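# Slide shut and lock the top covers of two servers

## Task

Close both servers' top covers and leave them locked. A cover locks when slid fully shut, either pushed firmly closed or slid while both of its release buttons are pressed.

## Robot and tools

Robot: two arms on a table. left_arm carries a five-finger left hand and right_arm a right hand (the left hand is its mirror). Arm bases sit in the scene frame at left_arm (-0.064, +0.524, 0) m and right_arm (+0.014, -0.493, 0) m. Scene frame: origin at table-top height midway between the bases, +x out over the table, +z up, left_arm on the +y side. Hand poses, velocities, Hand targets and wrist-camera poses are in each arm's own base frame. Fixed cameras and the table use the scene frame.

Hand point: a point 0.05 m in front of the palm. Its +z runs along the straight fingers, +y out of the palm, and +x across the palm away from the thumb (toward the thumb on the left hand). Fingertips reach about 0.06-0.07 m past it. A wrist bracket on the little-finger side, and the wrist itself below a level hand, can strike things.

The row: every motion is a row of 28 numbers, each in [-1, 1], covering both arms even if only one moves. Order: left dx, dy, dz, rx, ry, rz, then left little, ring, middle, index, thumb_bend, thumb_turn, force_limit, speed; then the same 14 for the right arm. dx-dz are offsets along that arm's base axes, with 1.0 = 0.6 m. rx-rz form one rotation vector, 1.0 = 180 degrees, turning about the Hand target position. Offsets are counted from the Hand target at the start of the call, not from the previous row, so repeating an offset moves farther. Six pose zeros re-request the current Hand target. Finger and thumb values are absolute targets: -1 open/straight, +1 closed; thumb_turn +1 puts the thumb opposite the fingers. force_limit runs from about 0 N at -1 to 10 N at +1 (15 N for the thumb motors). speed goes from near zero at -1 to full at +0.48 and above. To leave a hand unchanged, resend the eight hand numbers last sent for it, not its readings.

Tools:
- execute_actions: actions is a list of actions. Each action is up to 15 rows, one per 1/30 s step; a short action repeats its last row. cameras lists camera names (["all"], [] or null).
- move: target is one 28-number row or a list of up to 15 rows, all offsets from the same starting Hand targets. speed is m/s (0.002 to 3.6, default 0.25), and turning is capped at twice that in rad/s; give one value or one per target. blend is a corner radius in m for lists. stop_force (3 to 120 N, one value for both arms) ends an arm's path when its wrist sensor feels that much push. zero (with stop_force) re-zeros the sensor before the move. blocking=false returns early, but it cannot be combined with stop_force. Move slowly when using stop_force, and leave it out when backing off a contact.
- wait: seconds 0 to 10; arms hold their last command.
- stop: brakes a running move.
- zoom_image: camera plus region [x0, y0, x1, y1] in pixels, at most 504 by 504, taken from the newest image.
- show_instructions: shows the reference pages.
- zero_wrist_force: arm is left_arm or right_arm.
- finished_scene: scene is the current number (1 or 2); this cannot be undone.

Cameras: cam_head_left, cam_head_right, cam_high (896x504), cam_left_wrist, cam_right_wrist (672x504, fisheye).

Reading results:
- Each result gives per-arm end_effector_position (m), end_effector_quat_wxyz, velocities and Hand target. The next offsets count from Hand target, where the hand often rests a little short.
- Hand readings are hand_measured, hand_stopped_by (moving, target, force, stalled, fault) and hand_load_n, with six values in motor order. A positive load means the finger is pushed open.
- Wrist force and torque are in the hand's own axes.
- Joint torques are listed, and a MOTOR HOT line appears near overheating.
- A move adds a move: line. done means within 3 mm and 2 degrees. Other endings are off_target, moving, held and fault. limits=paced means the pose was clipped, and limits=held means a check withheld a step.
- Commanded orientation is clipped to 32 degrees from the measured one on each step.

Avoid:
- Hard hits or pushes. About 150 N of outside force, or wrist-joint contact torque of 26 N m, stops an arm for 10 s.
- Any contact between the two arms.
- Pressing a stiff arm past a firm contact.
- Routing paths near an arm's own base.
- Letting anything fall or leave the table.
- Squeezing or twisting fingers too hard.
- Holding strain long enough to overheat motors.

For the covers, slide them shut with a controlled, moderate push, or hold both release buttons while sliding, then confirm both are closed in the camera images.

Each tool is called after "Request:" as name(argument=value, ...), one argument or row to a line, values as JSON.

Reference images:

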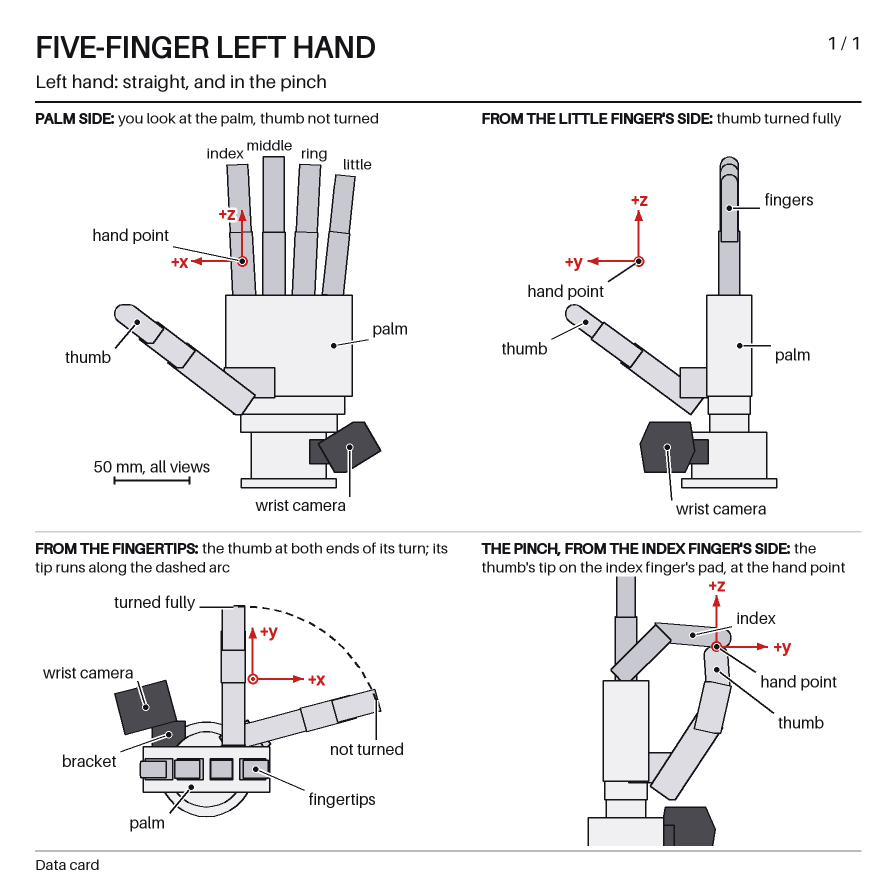

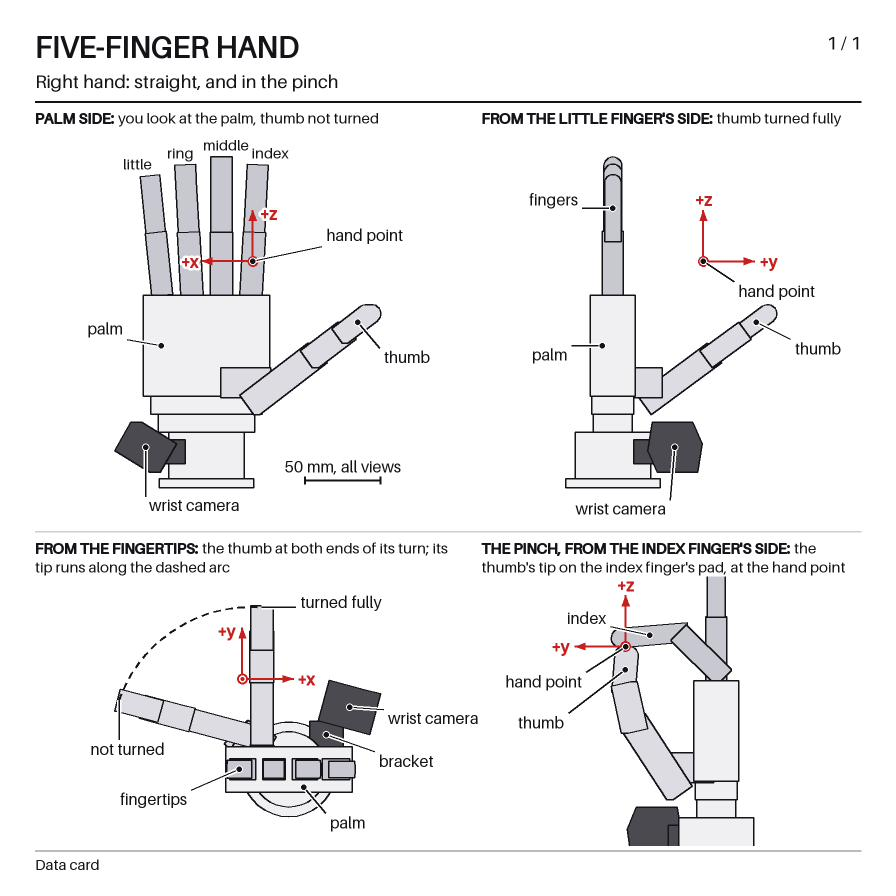

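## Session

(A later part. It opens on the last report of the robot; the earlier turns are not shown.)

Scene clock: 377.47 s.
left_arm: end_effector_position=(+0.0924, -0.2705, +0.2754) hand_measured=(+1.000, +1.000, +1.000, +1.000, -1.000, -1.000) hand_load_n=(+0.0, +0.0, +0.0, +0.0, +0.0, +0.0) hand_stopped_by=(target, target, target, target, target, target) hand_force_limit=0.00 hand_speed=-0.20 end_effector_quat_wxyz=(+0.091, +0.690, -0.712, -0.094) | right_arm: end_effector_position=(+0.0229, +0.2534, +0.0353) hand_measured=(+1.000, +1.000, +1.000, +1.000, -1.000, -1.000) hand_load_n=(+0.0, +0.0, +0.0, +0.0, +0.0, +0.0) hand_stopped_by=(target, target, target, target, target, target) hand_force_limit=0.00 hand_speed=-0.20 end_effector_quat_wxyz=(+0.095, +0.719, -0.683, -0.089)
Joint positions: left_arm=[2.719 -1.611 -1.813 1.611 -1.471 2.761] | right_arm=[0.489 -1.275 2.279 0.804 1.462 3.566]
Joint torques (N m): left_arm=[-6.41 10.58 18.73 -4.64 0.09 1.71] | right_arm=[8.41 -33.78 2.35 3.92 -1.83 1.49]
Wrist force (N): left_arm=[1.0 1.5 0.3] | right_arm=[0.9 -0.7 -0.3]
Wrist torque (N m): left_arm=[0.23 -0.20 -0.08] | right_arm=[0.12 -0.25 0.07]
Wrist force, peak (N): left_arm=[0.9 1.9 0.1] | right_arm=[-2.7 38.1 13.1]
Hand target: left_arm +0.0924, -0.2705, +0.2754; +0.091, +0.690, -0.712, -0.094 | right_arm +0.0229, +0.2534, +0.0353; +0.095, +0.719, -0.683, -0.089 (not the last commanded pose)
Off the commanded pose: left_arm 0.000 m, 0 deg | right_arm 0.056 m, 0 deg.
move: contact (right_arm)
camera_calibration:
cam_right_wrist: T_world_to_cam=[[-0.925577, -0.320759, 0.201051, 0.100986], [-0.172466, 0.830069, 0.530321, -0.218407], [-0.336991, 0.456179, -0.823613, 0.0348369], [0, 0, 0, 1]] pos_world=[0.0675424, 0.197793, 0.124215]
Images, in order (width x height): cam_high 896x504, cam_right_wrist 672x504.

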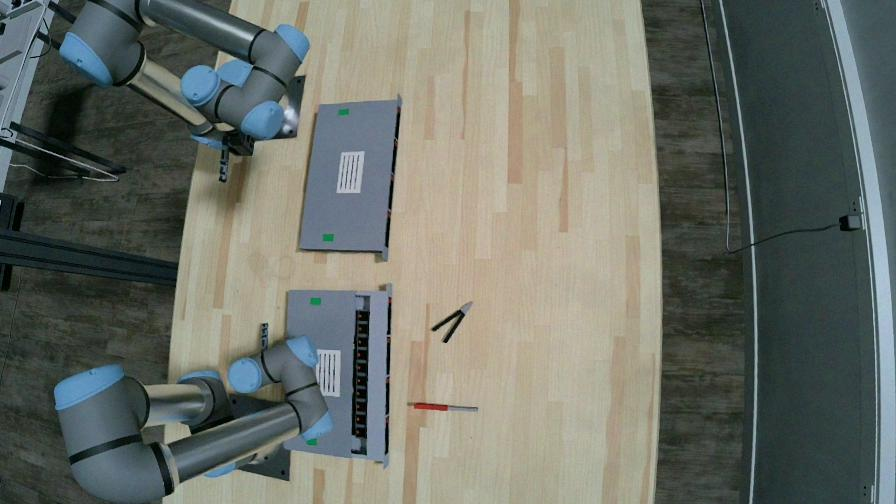

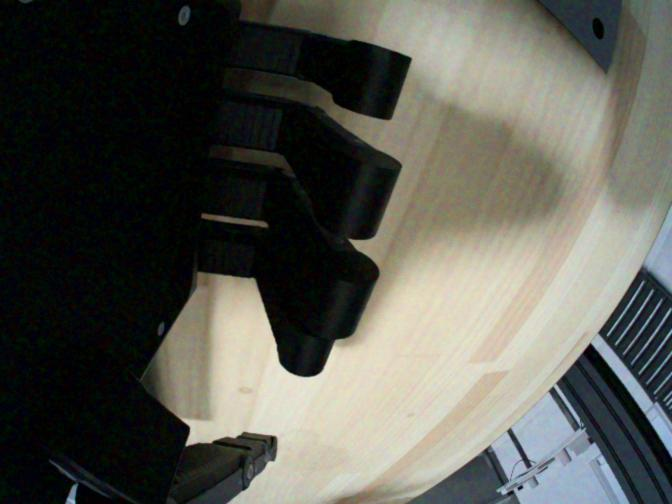

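Request:
move(
  target=[0,0,0,0,0,0,1,1,1,1,-1,-1,0,-0.2,0.09,0.005,0,0,0,0,1,1,1,1,-1,-1,0,-0.2],
  speed=0.015,
  stop_force=10,
  cameras=["cam_high"],
)

Request:
zoom_image(
  camera="cam_high",
  region=[270, 270, 410, 350],
)

Request:
zoom_image(
  camera="cam_high",
  region=[270, 400, 410, 480],
)

Scene clock: 382.43 s.
left_arm: end_effector_position=(+0.0924, -0.2705, +0.2754) hand_measured=(+1.000, +1.000, +1.000, +1.000, -1.000, -1.000) hand_load_n=(+0.0, +0.0, +0.0, +0.0, +0.0, +0.0) hand_stopped_by=(target, target, target, target, target, target) hand_force_limit=0.00 hand_speed=-0.20 end_effector_quat_wxyz=(+0.091, +0.690, -0.712, -0.094) | right_arm: end_effector_position=(+0.0237, +0.2535, +0.0353) hand_measured=(+1.000, +1.000, +1.000, +1.000, -1.000, -1.000) hand_load_n=(+0.0, +0.0, +0.0, +0.0, +0.0, +0.0) hand_stopped_by=(target, target, target, target, target, target) hand_force_limit=0.00 hand_speed=-0.20 end_effector_quat_wxyz=(+0.095, +0.719, -0.683, -0.089)
Joint positions: left_arm=[2.719 -1.611 -1.813 1.611 -1.471 2.761] | right_arm=[0.488 -1.274 2.278 0.805 1.462 3.564]
Joint torques (N m): left_arm=[-6.37 10.71 18.63 -4.74 0.12 1.57] | right_arm=[5.86 -35.09 -1.83 1.05 -0.73 1.42]
Wrist force (N): left_arm=[0.8 1.6 0.2] | right_arm=[0.6 9.4 -0.8]
Wrist torque (N m): left_arm=[0.27 -0.18 -0.09] | right_arm=[0.54 -0.20 0.66]
Wrist force, peak (N): left_arm=[0.8 1.8 0.2] | right_arm=[-0.3 22.8 7.5]
Hand target: left_arm +0.0924, -0.2705, +0.2754; +0.091, +0.690, -0.712, -0.094 | right_arm +0.0237, +0.2535, +0.0353; +0.095, +0.719, -0.683, -0.089 (not the last commanded pose)
Off the commanded pose: left_arm 0.000 m, 0 deg | right_arm 0.053 m, 0 deg.
move: contact (right_arm)
Images, in order (width x height): cam_high 896x504.

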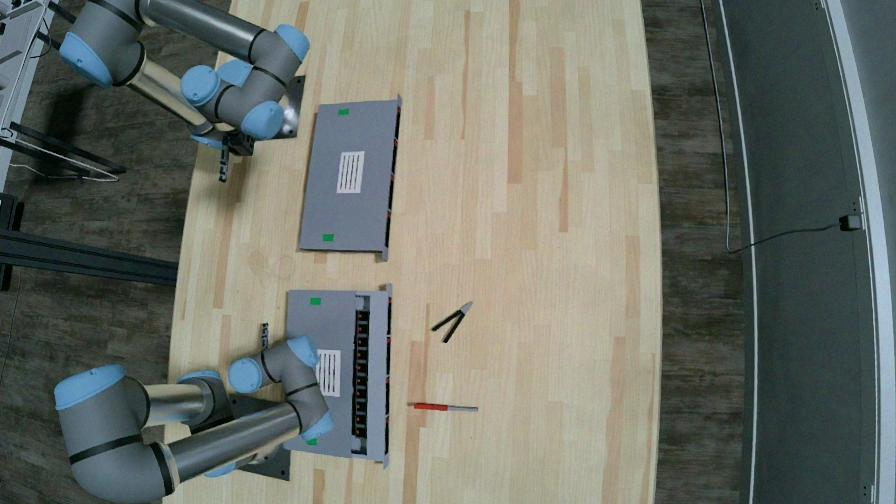

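Scaled by 3.600 from the camera's 896x504 image, which has a finer 1280x720 frame.

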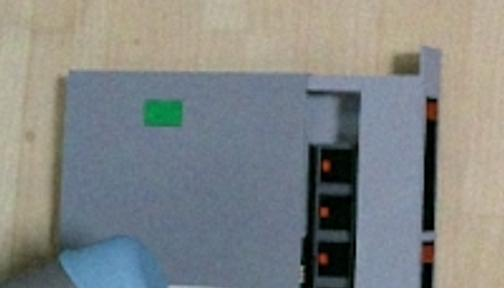

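Scaled by 3.600 from the camera's 896x504 image, which has a finer 1280x720 frame.

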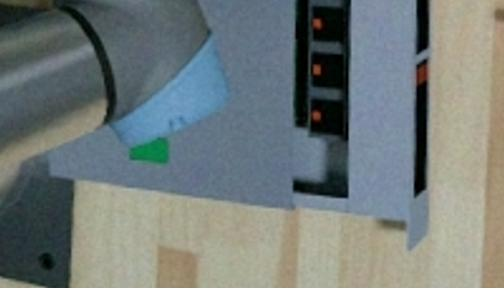

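Request:
execute_actions(
  actions=[],
  cameras=["cam_head_left","cam_head_right","cam_high"],
)

Request:
zoom_image(
  camera="cam_head_left",
  region=[485, 412, 585, 504],
)

Request:
zoom_image(
  camera="cam_head_right",
  region=[590, 412, 690, 504],
)

Request:
zoom_image(
  camera="cam_high",
  region=[280, 280, 400, 310],
)

Request:
zoom_image(
  camera="cam_high",
  region=[275, 435, 395, 475],
)

Scene clock: 385.47 s.
left_arm: end_effector_position=(+0.0924, -0.2705, +0.2754) hand_measured=(+1.000, +1.000, +1.000, +1.000, -1.000, -1.000) hand_load_n=(+0.0, +0.0, +0.0, +0.5, +0.0, +0.0) hand_stopped_by=(target, target, target, target, target, target) hand_force_limit=0.00 hand_speed=-0.20 end_effector_quat_wxyz=(+0.091, +0.690, -0.712, -0.094) | right_arm: end_effector_position=(+0.0237, +0.2535, +0.0353) hand_measured=(+1.000, +1.000, +1.000, +1.000, -1.000, -1.000) hand_load_n=(+0.0, +0.0, +0.0, +0.5, +0.0, +0.0) hand_stopped_by=(target, target, target, target, target, target) hand_force_limit=0.00 hand_speed=-0.20 end_effector_quat_wxyz=(+0.095, +0.719, -0.683, -0.089)
Joint positions: left_arm=[2.719 -1.611 -1.813 1.611 -1.471 2.761] | right_arm=[0.488 -1.274 2.278 0.805 1.462 3.564]
Joint velocities: within noise
Joint torques (N m): left_arm=[-6.64 10.67 18.86 -4.61 0.08 1.52] | right_arm=[6.36 -33.95 -1.97 1.87 -0.77 1.25]
Motor temperatures (°C): left_arm=[25 28 23 33 28 33] | right_arm=[22 25 25 33 32 31]
Wrist force (N): left_arm=[0.8 1.4 0.2] | right_arm=[1.0 9.3 -0.6]
Wrist torque (N m): left_arm=[0.23 -0.17 -0.09] | right_arm=[0.56 -0.21 0.67]
Wrist force, peak (N): left_arm=[0.7 1.9 0.1] | right_arm=[0.9 9.6 -1.2]
Hand target: left_arm +0.0924, -0.2705, +0.2754; +0.091, +0.690, -0.712, -0.094 | right_arm +0.0237, +0.2535, +0.0353; +0.095, +0.719, -0.683, -0.089 (not the last commanded pose)
Off the commanded pose: left_arm 0.000 m, 0 deg | right_arm 0.053 m, 0 deg.
Images, in order (width x height): cam_head_left 896x504, cam_head_right 896x504, cam_high 896x504.

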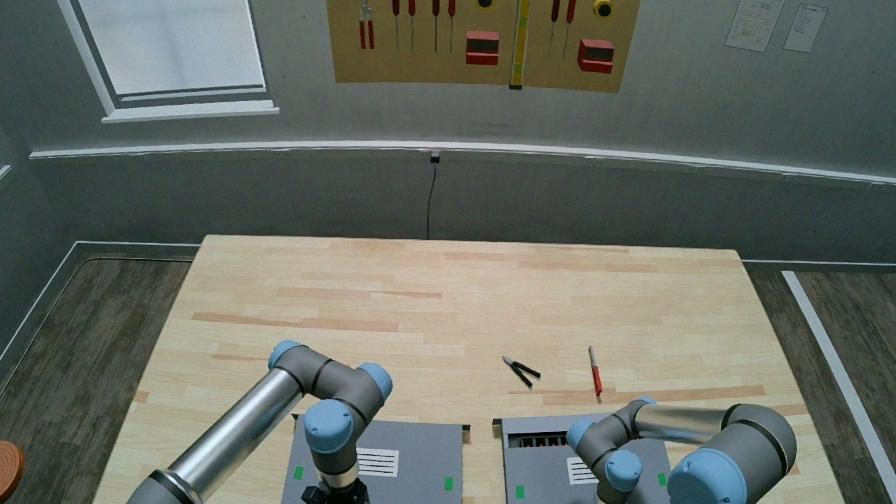

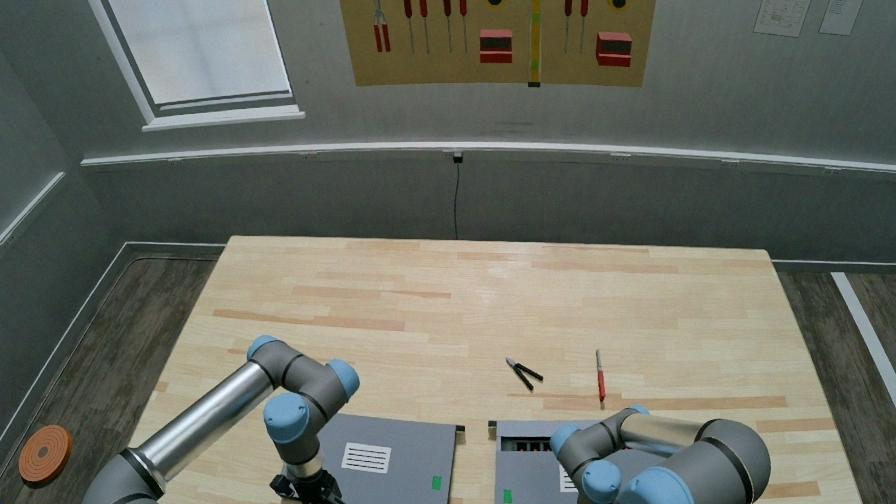

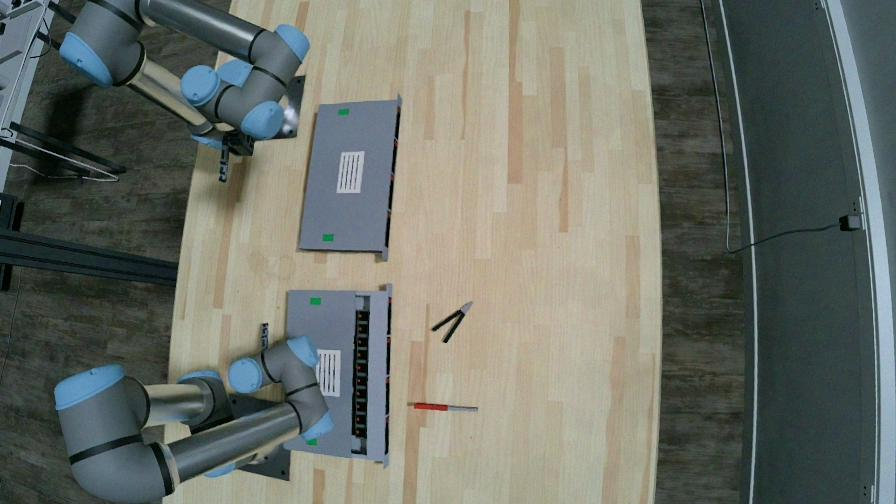

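Scaled by 5.040 from the camera's 896x504 image, which has a finer 1280x720 frame.

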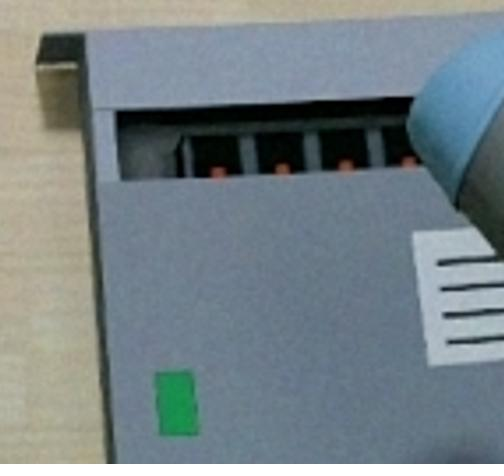

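Scaled by 5.040 from the camera's 896x504 image, which has a finer 1280x720 frame.

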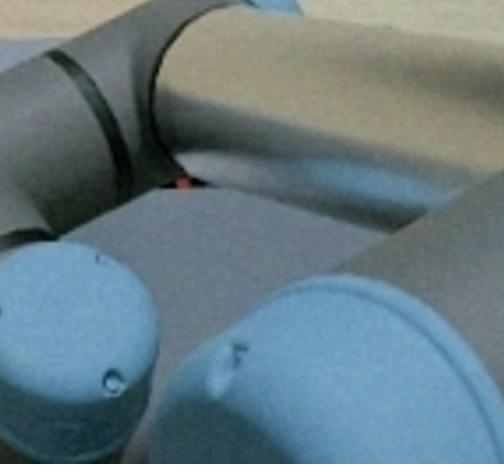

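Scaled by 4.200 from the camera's 896x504 image, which has a finer 1280x720 frame.

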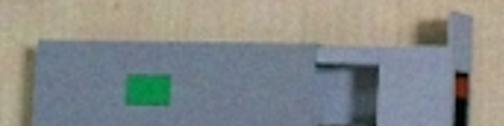

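Scaled by 4.200 from the camera's 896x504 image, which has a finer 1280x720 frame.

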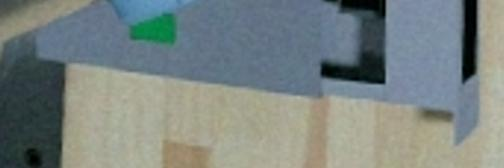

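Request:
move(
  target=[0.33,-0.32,-0.19,0,0,0,1,1,1,1,-1,-1,0,-0.2,-0.05,-0.0028,0,0,0,0,1,1,1,1,-1,-1,0,-0.2],
  speed=0.2,
  cameras=["cam_left_wrist","cam_high"],
)

Scene clock: 412.50 s.
left_arm: end_effector_position=(+0.2904, -0.4625, +0.1614) hand_measured=(+1.000, +1.000, +1.000, +1.000, -1.000, -1.000) hand_load_n=(+0.0, +0.0, +0.0, +0.0, +0.0, +0.0) hand_stopped_by=(target, target, target, target, target, target) hand_force_limit=0.00 hand_speed=-0.20 end_effector_quat_wxyz=(+0.091, +0.690, -0.712, -0.094) | right_arm: end_effector_position=(-0.0063, +0.2518, +0.0353) hand_measured=(+1.000, +1.000, +1.000, +1.000, -1.000, -1.000) hand_load_n=(+0.0, +0.0, +0.0, +0.0, +0.0, -0.5) hand_stopped_by=(target, target, target, target, target, target) hand_force_limit=0.00 hand_speed=-0.20 end_effector_quat_wxyz=(+0.095, +0.719, -0.683, -0.089)
Joint positions: left_arm=[2.555 -2.364 -1.024 1.593 -1.433 2.601] | right_arm=[0.546 -1.307 2.327 0.783 1.449 3.622]
Joint torques (N m): left_arm=[-8.45 37.47 24.2 -5.05 -1.16 -2.51] | right_arm=[8.63 -32.36 1.37 1.32 -1.62 1.72]
Wrist force (N): left_arm=[1.0 1.6 0.3] | right_arm=[0.8 -0.5 -0.1]
Wrist torque (N m): left_arm=[0.26 -0.21 0.03] | right_arm=[0.14 -0.23 0.08]
Wrist force, peak (N): left_arm=[0.3 2.5 -0.1] | right_arm=[1.0 9.6 -0.5]
Hand target: left_arm +0.2904, -0.4625, +0.1614; +0.091, +0.690, -0.712, -0.094 | right_arm -0.0063, +0.2518, +0.0353; +0.095, +0.719, -0.683, -0.089
Off the commanded pose: left_arm 0.000 m, 0 deg | right_arm 0.000 m, 0 deg.
move: done
camera_calibration:
cam_left_wrist: T_world_to_cam=[[0.936553, -0.266611, -0.227568, -0.362899], [-0.0808867, -0.796076, 0.599767, -0.447379], [-0.341066, -0.543306, -0.767132, 0.0882607], [0, 0, 0, 1]] pos_world=[0.33379, -0.404948, 0.253446]
Images, in order (width x height): cam_high 896x504, cam_left_wrist 672x504.

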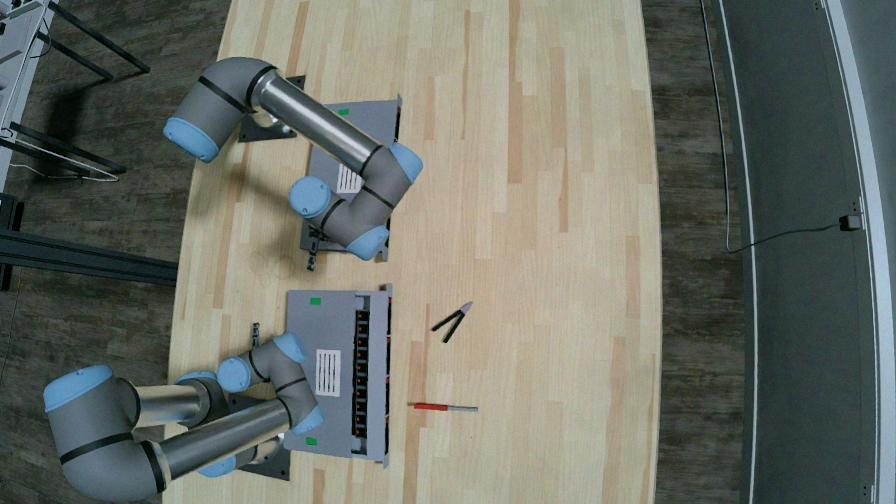

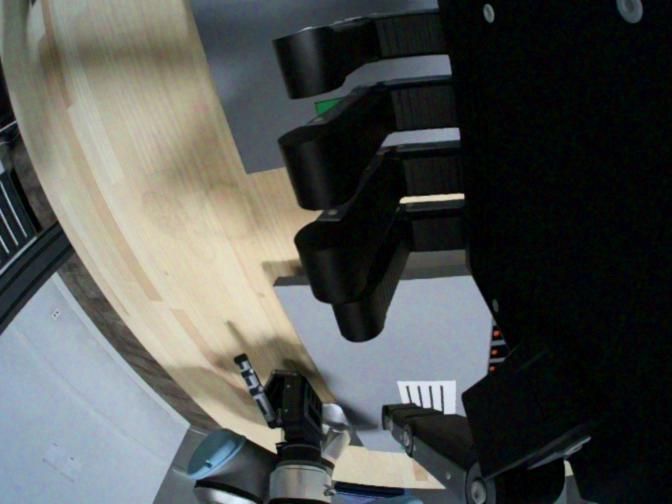

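Request:
zoom_image(
  camera="cam_left_wrist",
  region=[250, 240, 350, 340],
)

Request:
zoom_image(
  camera="cam_left_wrist",
  region=[380, 240, 530, 340],
)

Scaled by 5.040 from the camera's 672x504 image, which has a finer 960x720 frame.

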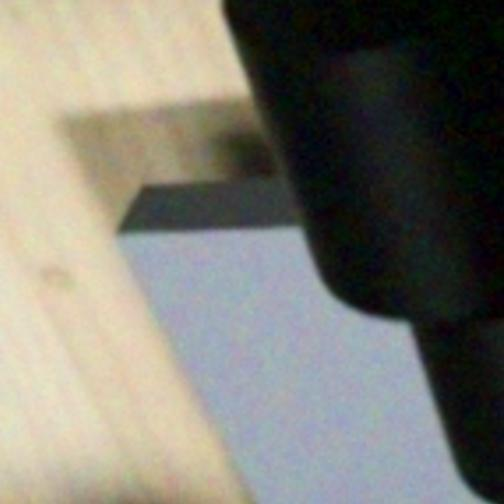

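Scaled by 3.360 from the camera's 672x504 image, which has a finer 960x720 frame.

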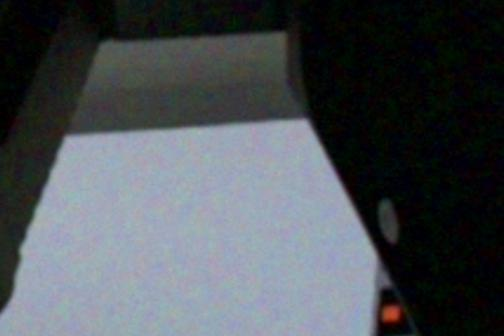

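Request:
move(
  target=[
    [-0.33,0.32,0.19,0,0,0,1,1,1,1,-1,-1,0,-0.2,0,0,0.2,0,0,0,1,1,1,1,-1,-1,0,-0.2],
    [-0.33,0.32,0.19,0,0,0,1,1,1,1,-1,-1,0,-0.2,0.2615,0.2733,0.16,0,0,0,1,1,1,1,-1,-1,0,-0.2],
  ],
  speed=0.2,
  blend=[0.03,0],
  cameras=["cam_high"],
)

Request:
move(
  target=[0,0,0,0,0,0,1,1,1,1,-1,-1,0,-0.2,0,0,-0.14,0,0,0,1,1,1,1,-1,-1,0,-0.2],
  speed=0.04,
  stop_force=8,
  cameras=["cam_high"],
)

Request:
zoom_image(
  camera="cam_high",
  region=[270, 270, 410, 350],
)

Scene clock: 439.70 s.
left_arm: end_effector_position=(+0.0924, -0.2705, +0.2754) hand_measured=(+1.000, +1.000, +1.000, +1.000, -1.000, -1.000) hand_load_n=(+0.0, +0.0, +0.0, +0.0, +0.0, +0.0) hand_stopped_by=(target, target, target, target, target, target) hand_force_limit=0.00 hand_speed=-0.20 end_effector_quat_wxyz=(+0.091, +0.690, -0.712, -0.094) | right_arm: end_effector_position=(+0.1506, +0.4158, +0.1313) hand_measured=(+1.000, +1.000, +1.000, +1.000, -1.000, -1.000) hand_load_n=(+0.0, +0.0, +0.0, +0.0, +0.0, +0.5) hand_stopped_by=(target, target, target, target, target, target) hand_force_limit=0.00 hand_speed=-0.20 end_effector_quat_wxyz=(+0.095, +0.719, -0.683, -0.089)
Joint positions: left_arm=[2.719 -1.611 -1.813 1.611 -1.471 2.761] | right_arm=[0.677 -1.04 1.553 1.272 1.42 3.75]
Joint torques (N m): left_arm=[8.47 30.87 9.47 -5 -1.06 1.72] | right_arm=[8.62 -25.56 -24.8 3.64 1.61 1.69]
Wrist force (N): left_arm=[0.9 1.5 0.3] | right_arm=[0.6 -0.3 -0.3]
Wrist torque (N m): left_arm=[0.25 -0.19 -0.08] | right_arm=[0.19 -0.22 0.08]
Wrist force, peak (N): left_arm=[0.3 2.5 0.0] | right_arm=[-0.2 -1.2 -0.6]
Hand target: left_arm +0.0924, -0.2705, +0.2754; +0.091, +0.690, -0.712, -0.094 | right_arm +0.1506, +0.4158, +0.1313; +0.095, +0.719, -0.683, -0.089
Off the commanded pose: left_arm 0.000 m, 0 deg | right_arm 0.000 m, 0 deg.
move: done
Images, in order (width x height): cam_high 896x504.

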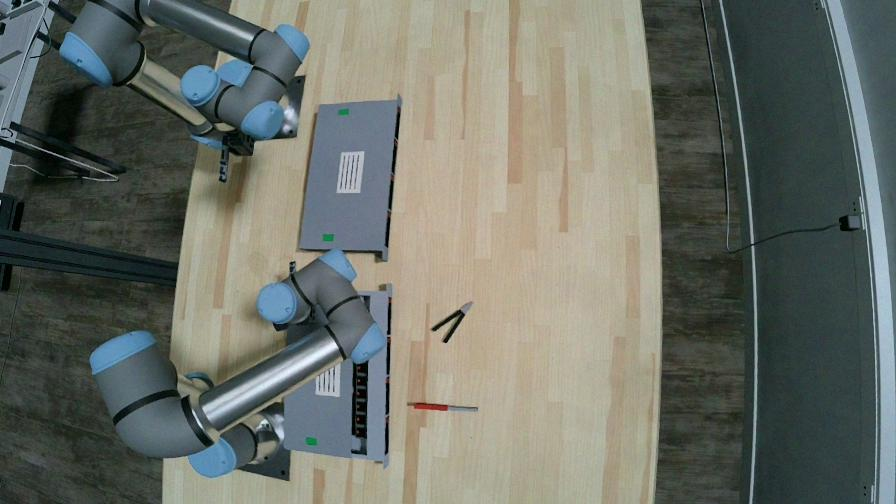

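Scene clock: 442.90 s.
left_arm: end_effector_position=(+0.0924, -0.2705, +0.2754) hand_measured=(+1.000, +1.000, +1.000, +1.000, -1.000, -1.000) hand_load_n=(+0.0, +0.0, +0.0, +0.0, +0.0, +0.0) hand_stopped_by=(target, target, target, target, target, target) hand_force_limit=0.00 hand_speed=-0.20 end_effector_quat_wxyz=(+0.091, +0.690, -0.712, -0.094) | right_arm: end_effector_position=(+0.1506, +0.4158, +0.0570) hand_measured=(+1.000, +1.000, +1.000, +1.000, -1.000, -1.000) hand_load_n=(+0.0, +0.0, +0.0, +0.0, +0.0, +0.0) hand_stopped_by=(target, target, target, target, target, target) hand_force_limit=0.00 hand_speed=-0.20 end_effector_quat_wxyz=(+0.095, +0.719, -0.683, -0.089)
Joint positions: left_arm=[2.719 -1.611 -1.813 1.611 -1.471 2.761] | right_arm=[0.677 -0.942 1.614 1.113 1.42 3.75]
Joint torques (N m): left_arm=[8.33 31.88 9.97 -4.98 -1.26 1.75] | right_arm=[2.66 -47.63 -20.46 2.76 1.18 -1.02]
Wrist force (N): left_arm=[0.8 1.5 0.1] | right_arm=[-0.7 0.0 -11.0]
Wrist torque (N m): left_arm=[0.25 -0.19 -0.08] | right_arm=[0.81 0.30 0.02]
Wrist force, peak (N): left_arm=[0.6 1.9 0.4] | right_arm=[-4.6 5.0 -112.3]
Hand target: left_arm +0.0924, -0.2705, +0.2754; +0.091, +0.690, -0.712, -0.094 | right_arm +0.1506, +0.4158, +0.0570; +0.095, +0.719, -0.683, -0.089 (not the last commanded pose)
Off the commanded pose: left_arm 0.000 m, 0 deg | right_arm 0.010 m, 0 deg.
move: contact (right_arm)
Images, in order (width x height): cam_high 896x504.

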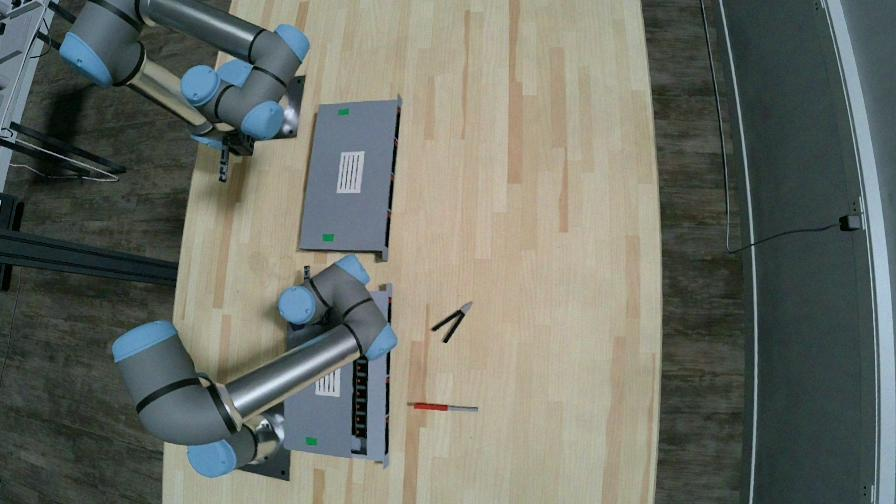

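Scaled by 3.600 from the camera's 896x504 image, which has a finer 1280x720 frame.

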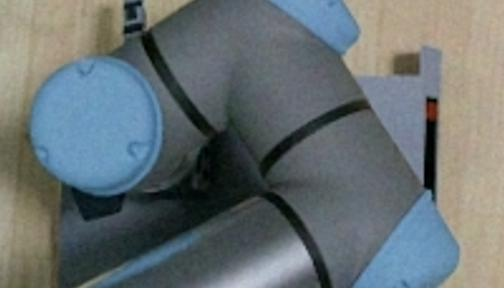

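Request:
move(
  target=[
    [0,0,0,0,0,0,1,1,1,1,-1,-1,0,-0.2,0,0,0.13,0,0,0,1,1,1,1,-1,-1,0,-0.2],
    [0,0,0,0,0,0,1,1,1,1,-1,-1,0,-0.2,-0.2853,-0.2745,0.13,0,0,0,1,1,1,1,-1,-1,0,-0.2],
    [0,0,0,0,0,0,1,1,1,1,-1,-1,0,-0.2,-0.2853,-0.2745,-0.0362,0,0,0,1,1,1,1,-1,-1,0,-0.2],
  ],
  speed=[0.1,0.2,0.12],
  cameras=["cam_high"],
)

Request:
zoom_image(
  camera="cam_high",
  region=[270, 270, 410, 350],
)

Request:
zoom_image(
  camera="cam_high",
  region=[270, 400, 410, 480],
)

Scene clock: 452.07 s.
left_arm: end_effector_position=(+0.0924, -0.2705, +0.2754) hand_measured=(+1.000, +1.000, +1.000, +1.000, -1.000, -1.000) hand_load_n=(+0.0, +0.0, +0.0, +0.0, +0.0, +0.0) hand_stopped_by=(target, target, target, target, target, target) hand_force_limit=0.00 hand_speed=-0.20 end_effector_quat_wxyz=(+0.091, +0.690, -0.712, -0.094) | right_arm: end_effector_position=(-0.0206, +0.2511, +0.0354) hand_measured=(+1.000, +1.000, +1.000, +1.000, -1.000, -1.000) hand_load_n=(+0.0, +0.0, +0.0, +0.0, +0.0, +0.0) hand_stopped_by=(target, target, target, target, target, target) hand_force_limit=0.00 hand_speed=-0.20 end_effector_quat_wxyz=(+0.095, +0.719, -0.683, -0.089)
Joint positions: left_arm=[2.719 -1.611 -1.813 1.611 -1.471 2.761] | right_arm=[0.579 -1.322 2.348 0.773 1.441 3.654]
Joint torques (N m): left_arm=[8.58 31.66 9.92 -4.84 -0.85 1.85] | right_arm=[8.96 -6.93 2.42 1.4 -2.18 1.85]
Wrist force (N): left_arm=[0.8 1.3 0.1] | right_arm=[0.5 -0.2 -0.1]
Wrist torque (N m): left_arm=[0.23 -0.19 -0.08] | right_arm=[0.18 -0.21 0.06]
Wrist force, peak (N): left_arm=[1.0 1.9 0.2] | right_arm=[-0.5 0.0 -11.0]
Hand target: left_arm +0.0924, -0.2705, +0.2754; +0.091, +0.690, -0.712, -0.094 | right_arm -0.0206, +0.2511, +0.0353; +0.095, +0.719, -0.683, -0.089
Off the commanded pose: left_arm 0.000 m, 0 deg | right_arm 0.000 m, 0 deg.
move: done
Images, in order (width x height): cam_high 896x504.

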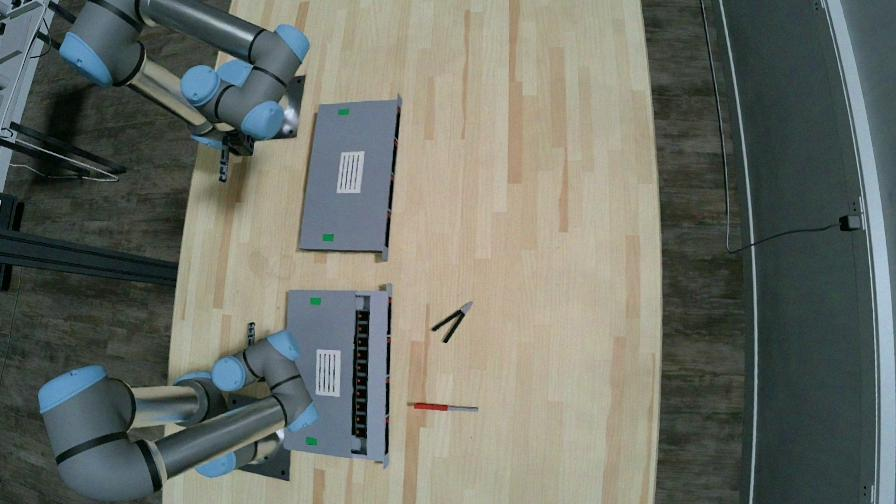

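Scaled by 3.600 from the camera's 896x504 image, which has a finer 1280x720 frame.

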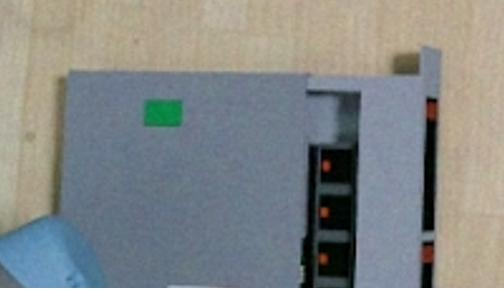

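Scaled by 3.600 from the camera's 896x504 image, which has a finer 1280x720 frame.

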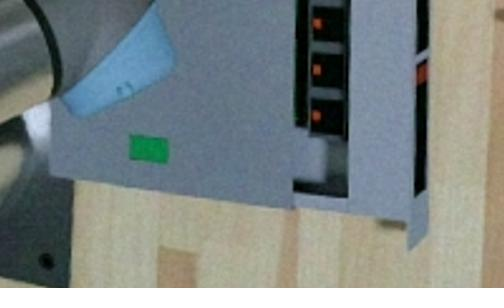

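Request:
move(
  target=[0,0,0,0,0,0,1,1,1,1,-1,-1,0,-0.2,0.0582,0.0032,0,0,0,0,1,1,1,1,-1,-1,0,-0.2],
  speed=0.08,
)

Request:
move(
  target=[0,0,0,0,0,0,1,1,1,1,-1,-1,0,-0.2,0.1,0.0055,0,0,0,0,1,1,1,1,-1,-1,0,-0.2],
  speed=0.015,
  stop_force=15,
  cameras=["cam_high"],
)

Request:
zoom_image(
  camera="cam_high",
  region=[270, 270, 410, 350],
)

Request:
zoom_image(
  camera="cam_high",
  region=[270, 400, 410, 480],
)

Scene clock: 455.37 s.
left_arm: end_effector_position=(+0.0924, -0.2705, +0.2754) hand_measured=(+1.000, +1.000, +1.000, +1.000, -1.000, -1.000) hand_load_n=(+0.0, +0.0, +0.0, +0.0, +0.0, +0.0) hand_stopped_by=(target, target, target, target, target, target) hand_force_limit=0.00 hand_speed=-0.20 end_effector_quat_wxyz=(+0.091, +0.690, -0.712, -0.094) | right_arm: end_effector_position=(+0.0142, +0.2530, +0.0353) hand_measured=(+1.000, +1.000, +1.000, +1.000, -1.000, -1.000) hand_load_n=(+0.0, +0.0, +0.0, +0.0, -0.5, +0.0) hand_stopped_by=(target, target, target, target, target, target) hand_force_limit=0.00 hand_speed=-0.20 end_effector_quat_wxyz=(+0.095, +0.719, -0.683, -0.089)
Joint positions: left_arm=[2.719 -1.611 -1.813 1.611 -1.471 2.761] | right_arm=[0.505 -1.284 2.294 0.798 1.458 3.581]
Joint torques (N m): left_arm=[8.51 31.39 9.91 -4.78 -0.98 1.65] | right_arm=[-10.92 -10.01 -18.12 3.69 1.63 -1.92]
Wrist force (N): left_arm=[0.6 1.6 0.4] | right_arm=[0.6 -0.4 -0.1]
Wrist torque (N m): left_arm=[0.26 -0.14 -0.11] | right_arm=[0.15 -0.21 0.14]
Wrist force, peak (N): left_arm=[0.8 1.8 0.4] | right_arm=[0.7 -0.8 0.0]
Hand target: left_arm +0.0924, -0.2705, +0.2754; +0.091, +0.690, -0.712, -0.094 | right_arm +0.0143, +0.2530, +0.0353; +0.095, +0.719, -0.683, -0.089
Off the commanded pose: left_arm 0.000 m, 0 deg | right_arm 0.000 m, 0 deg.
move: done

Scene clock: 457.10 s.
left_arm: end_effector_position=(+0.0924, -0.2705, +0.2754) hand_measured=(+1.000, +1.000, +1.000, +1.000, -1.000, -1.000) hand_load_n=(+0.0, +0.0, +0.0, +0.0, +0.0, +0.0) hand_stopped_by=(target, target, target, target, target, target) hand_force_limit=0.00 hand_speed=-0.20 end_effector_quat_wxyz=(+0.091, +0.690, -0.712, -0.094) | right_arm: end_effector_position=(+0.0238, +0.2535, +0.0353) hand_measured=(+1.000, +1.000, +1.000, +1.000, -1.000, -1.000) hand_load_n=(+0.0, +0.0, +0.0, +0.0, +0.0, +0.0) hand_stopped_by=(target, target, target, target, target, target) hand_force_limit=0.00 hand_speed=-0.20 end_effector_quat_wxyz=(+0.095, +0.719, -0.683, -0.089)
Joint positions: left_arm=[2.719 -1.611 -1.813 1.611 -1.471 2.761] | right_arm=[0.487 -1.273 2.277 0.805 1.462 3.564]
Joint torques (N m): left_arm=[8.28 32 10.11 -4.83 -0.92 1.78] | right_arm=[6.44 -35.16 -3.2 0.67 -0.32 1.45]
Wrist force (N): left_arm=[0.9 1.3 0.1] | right_arm=[-0.1 12.2 -1.7]
Wrist torque (N m): left_arm=[0.24 -0.19 -0.08] | right_arm=[0.72 -0.14 0.77]
Wrist force, peak (N): left_arm=[0.9 1.8 0.4] | right_arm=[-2.3 28.2 8.4]
Hand target: left_arm +0.0924, -0.2705, +0.2754; +0.091, +0.690, -0.712, -0.094 | right_arm +0.0238, +0.2535, +0.0353; +0.095, +0.719, -0.683, -0.089 (not the last commanded pose)
Off the commanded pose: left_arm 0.000 m, 0 deg | right_arm 0.051 m, 0 deg.
move: contact (right_arm)
Images, in order (width x height): cam_high 896x504.

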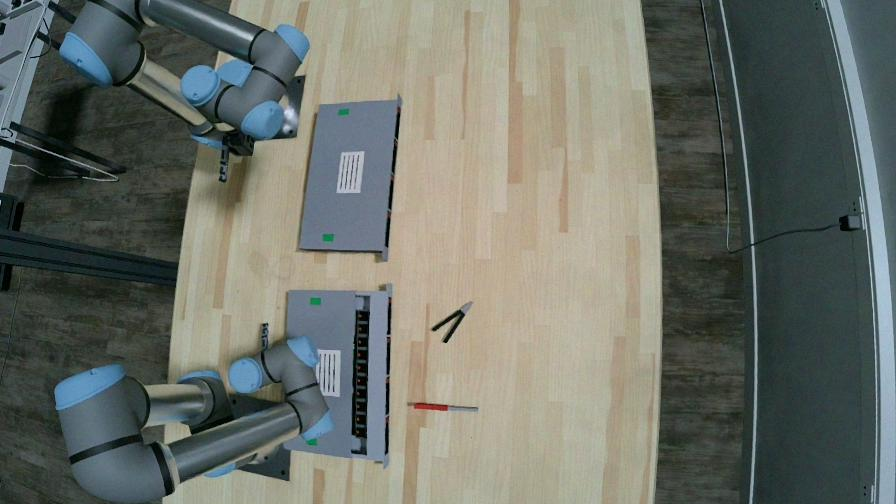

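Scaled by 3.600 from the camera's 896x504 image, which has a finer 1280x720 frame.

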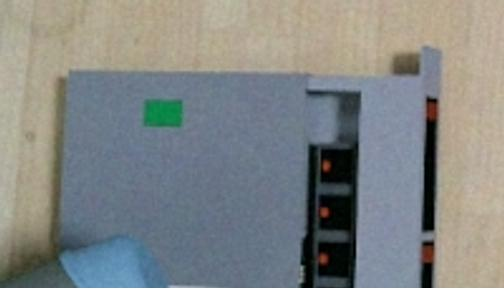

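Scaled by 3.600 from the camera's 896x504 image, which has a finer 1280x720 frame.

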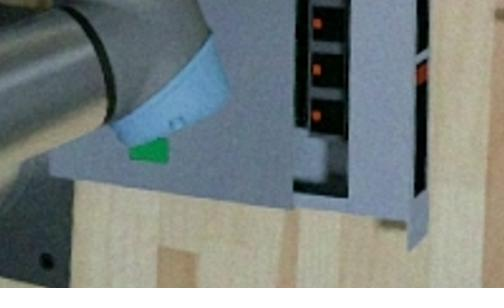

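Request:
move(
  target=[
    [0,0,0,0,0,0,1,1,1,1,-1,-1,0,-0.2,-0.05,-0.0028,0,0,0,0,1,1,1,1,-1,-1,0,-0.2],
    [0,0,0,0,0,0,1,1,1,1,-1,-1,0,-0.2,-0.05,-0.0028,0.38,0,0,0,1,1,1,1,-1,-1,0,-0.2],
    [0,0,0,0,0,0,1,1,1,1,-1,-1,0,-0.2,0.5,-0.1,0.38,0,0,0,1,1,1,1,-1,-1,0,-0.2],
    [0,0,0,0,0,0,1,1,1,1,-1,-1,0,-0.2,0.42,-0.53,0.33,0,0,0,1,1,1,1,-1,-1,0,-0.2],
  ],
  speed=[0.1,0.2,0.3,0.3],
  blend=[0.01,0.05,0.08,0],
  cameras=["cam_high","cam_right_wrist"],
)

Scene clock: 471.20 s.
left_arm: end_effector_position=(+0.0924, -0.2705, +0.2754) hand_measured=(+1.000, +1.000, +1.000, +1.000, -1.000, -1.000) hand_load_n=(+0.0, +0.0, +0.0, +0.0, +0.0, +0.0) hand_stopped_by=(target, target, target, target, target, target) hand_force_limit=0.00 hand_speed=-0.20 end_effector_quat_wxyz=(+0.091, +0.690, -0.712, -0.094) | right_arm: end_effector_position=(+0.2758, -0.0644, +0.2333) hand_measured=(+1.000, +1.000, +1.000, +1.000, -1.000, -1.000) hand_load_n=(+0.0, +0.0, +0.0, +0.0, +0.0, +0.0) hand_stopped_by=(target, target, target, target, target, target) hand_force_limit=0.00 hand_speed=-0.20 end_effector_quat_wxyz=(+0.095, +0.719, -0.683, -0.089)
Joint positions: left_arm=[2.719 -1.611 -1.813 1.611 -1.471 2.761] | right_arm=[-0.549 -1.294 1.641 1.441 1.718 2.557]
Joint torques (N m): left_arm=[8.32 31.64 11.03 -4.63 -0.8 1.65] | right_arm=[-12.11 -17.79 -27.25 1.5 2.1 -1.9]
Wrist force (N): left_arm=[0.8 1.7 0.2] | right_arm=[0.4 -0.3 -0.3]
Wrist torque (N m): left_arm=[0.28 -0.18 -0.10] | right_arm=[0.19 -0.19 0.12]
Wrist force, peak (N): left_arm=[0.9 1.9 0.3] | right_arm=[-0.3 12.5 -1.5]
Hand target: left_arm +0.0924, -0.2705, +0.2754; +0.091, +0.690, -0.712, -0.094 | right_arm +0.2758, -0.0645, +0.2333; +0.095, +0.719, -0.683, -0.089
Off the commanded pose: left_arm 0.000 m, 0 deg | right_arm 0.000 m, 0 deg.
move: done
camera_calibration:
cam_right_wrist: T_world_to_cam=[[-0.925509, -0.320739, 0.201394, 0.193065], [-0.172258, 0.830082, 0.530369, -0.0160128], [-0.337284, 0.45617, -0.823498, 0.428178], [0, 0, 0, 1]] pos_world=[0.320343, -0.120107, 0.322214]
Images, in order (width x height): cam_high 896x504, cam_right_wrist 672x504.

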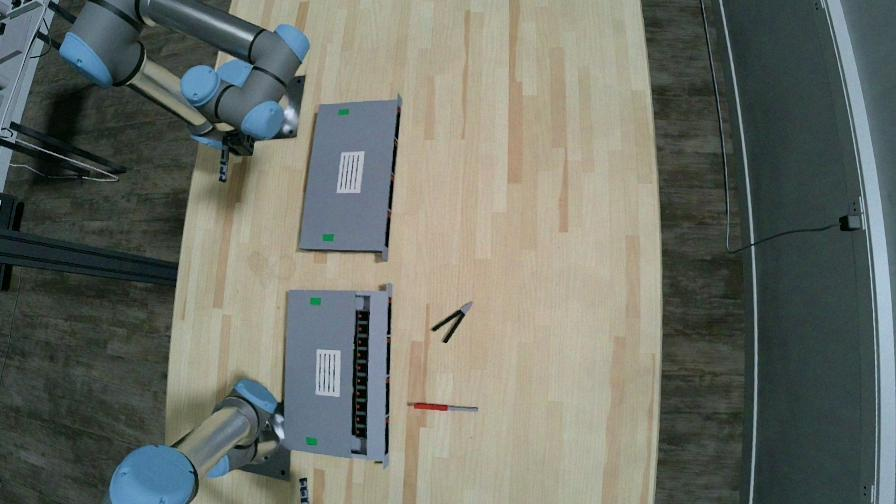

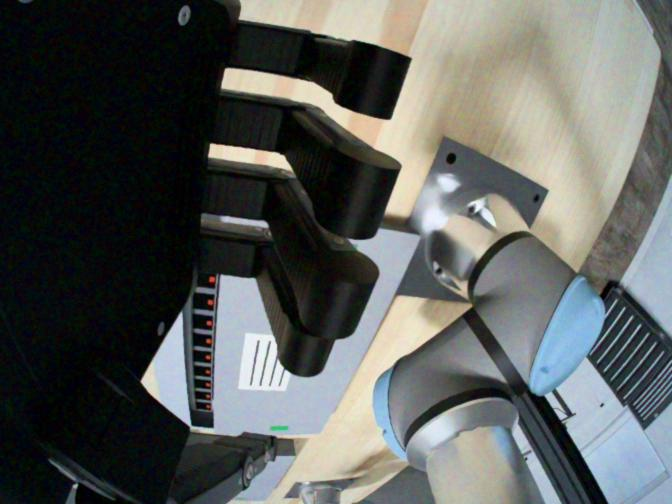

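Request:
zoom_image(
  camera="cam_right_wrist",
  region=[340, 190, 480, 300],
)

Request:
zoom_image(
  camera="cam_right_wrist",
  region=[190, 190, 290, 270],
)

Scaled by 3.600 from the camera's 672x504 image, which has a finer 960x720 frame.

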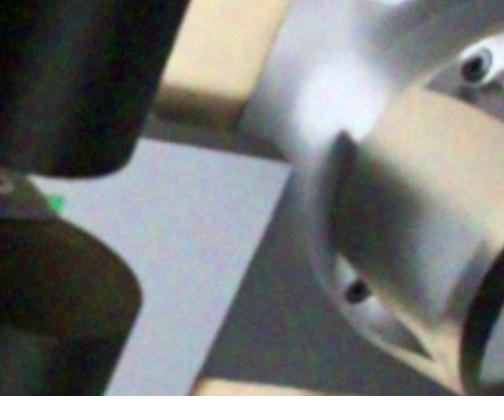

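Scaled by 5.040 from the camera's 672x504 image, which has a finer 960x720 frame.

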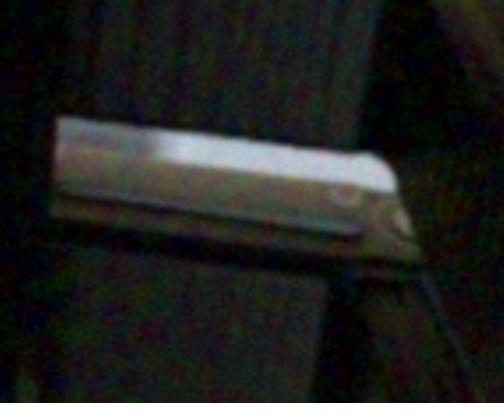

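Request:
move(
  target=[0,0,0,0,0,0,1,1,1,1,-1,-1,0,-0.2,0.03,-0.15,-0.15,0,0,0,1,1,1,1,-1,-1,0,-0.2],
  speed=0.2,
  cameras=["cam_high","cam_right_wrist"],
)

Scene clock: 477.90 s.
left_arm: end_effector_position=(+0.0924, -0.2705, +0.2754) hand_measured=(+1.000, +1.000, +1.000, +1.000, -1.000, -1.000) hand_load_n=(+0.0, +0.0, +0.0, +0.0, +0.0, +0.0) hand_stopped_by=(target, target, target, target, target, target) hand_force_limit=0.00 hand_speed=-0.20 end_effector_quat_wxyz=(+0.091, +0.690, -0.712, -0.094) | right_arm: end_effector_position=(+0.2938, -0.1544, +0.1434) hand_measured=(+1.000, +1.000, +1.000, +1.000, -1.000, -1.000) hand_load_n=(+0.0, +0.0, +0.0, +0.0, +0.0, +0.0) hand_stopped_by=(target, target, target, target, target, target) hand_force_limit=0.00 hand_speed=-0.20 end_effector_quat_wxyz=(+0.095, +0.719, -0.683, -0.089)
Joint positions: left_arm=[2.719 -1.611 -1.813 1.611 -1.471 2.761] | right_arm=[-0.701 -1.106 1.618 1.252 1.749 2.406]
Joint torques (N m): left_arm=[8.38 32.19 10.52 -4.64 -0.73 1.75] | right_arm=[-11 -23.03 -23.54 1.73 1.84 -1.87]
Wrist force (N): left_arm=[0.7 1.7 0.1] | right_arm=[0.3 -0.3 -0.4]
Wrist torque (N m): left_arm=[0.29 -0.17 -0.10] | right_arm=[0.20 -0.17 0.12]
Wrist force, peak (N): left_arm=[0.9 1.8 0.0] | right_arm=[-0.2 0.0 -1.3]
Hand target: left_arm +0.0924, -0.2705, +0.2754; +0.091, +0.690, -0.712, -0.094 | right_arm +0.2938, -0.1545, +0.1433; +0.095, +0.719, -0.683, -0.089
Off the commanded pose: left_arm 0.000 m, 0 deg | right_arm 0.000 m, 0 deg.
move: done
camera_calibration:
cam_right_wrist: T_world_to_cam=[[-0.92554, -0.320697, 0.201318, 0.199], [-0.172264, 0.83009, 0.530355, 0.109482], [-0.337195, 0.456185, -0.823526, 0.401252], [0, 0, 0, 1]] pos_world=[0.338342, -0.210107, 0.232314]
Images, in order (width x height): cam_high 896x504, cam_right_wrist 672x504.

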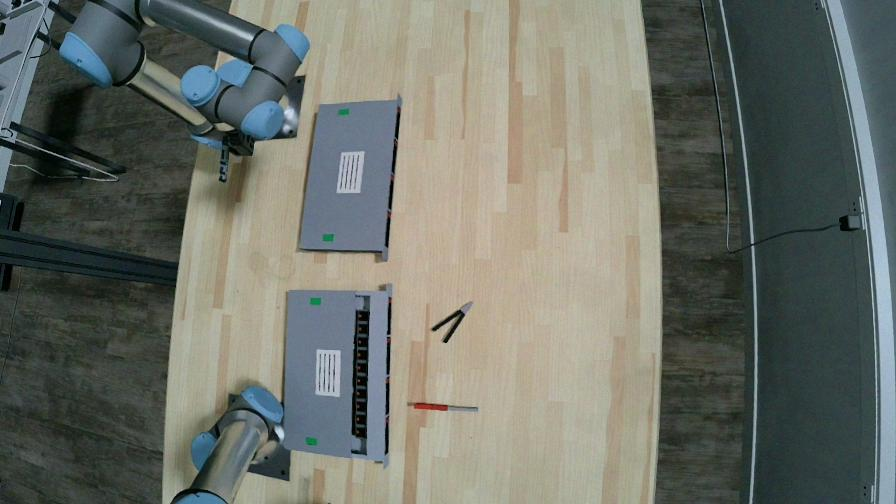

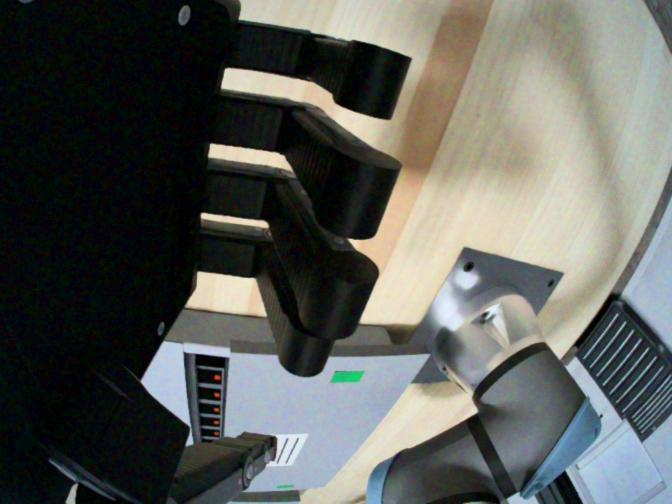

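Request:
zoom_image(
  camera="cam_right_wrist",
  region=[160, 290, 300, 380],
)

Request:
zoom_image(
  camera="cam_right_wrist",
  region=[320, 310, 460, 400],
)

Scaled by 3.600 from the camera's 672x504 image, which has a finer 960x720 frame.

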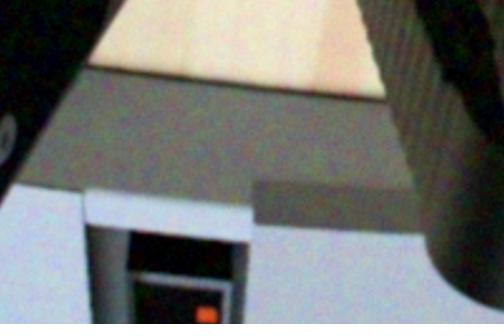

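Scaled by 3.600 from the camera's 672x504 image, which has a finer 960x720 frame.

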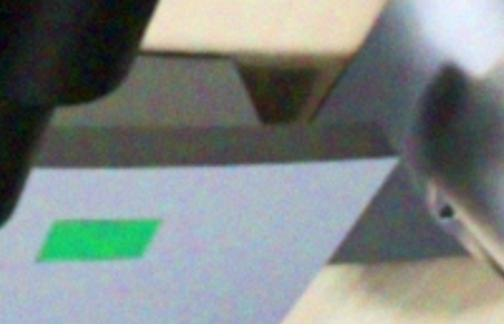

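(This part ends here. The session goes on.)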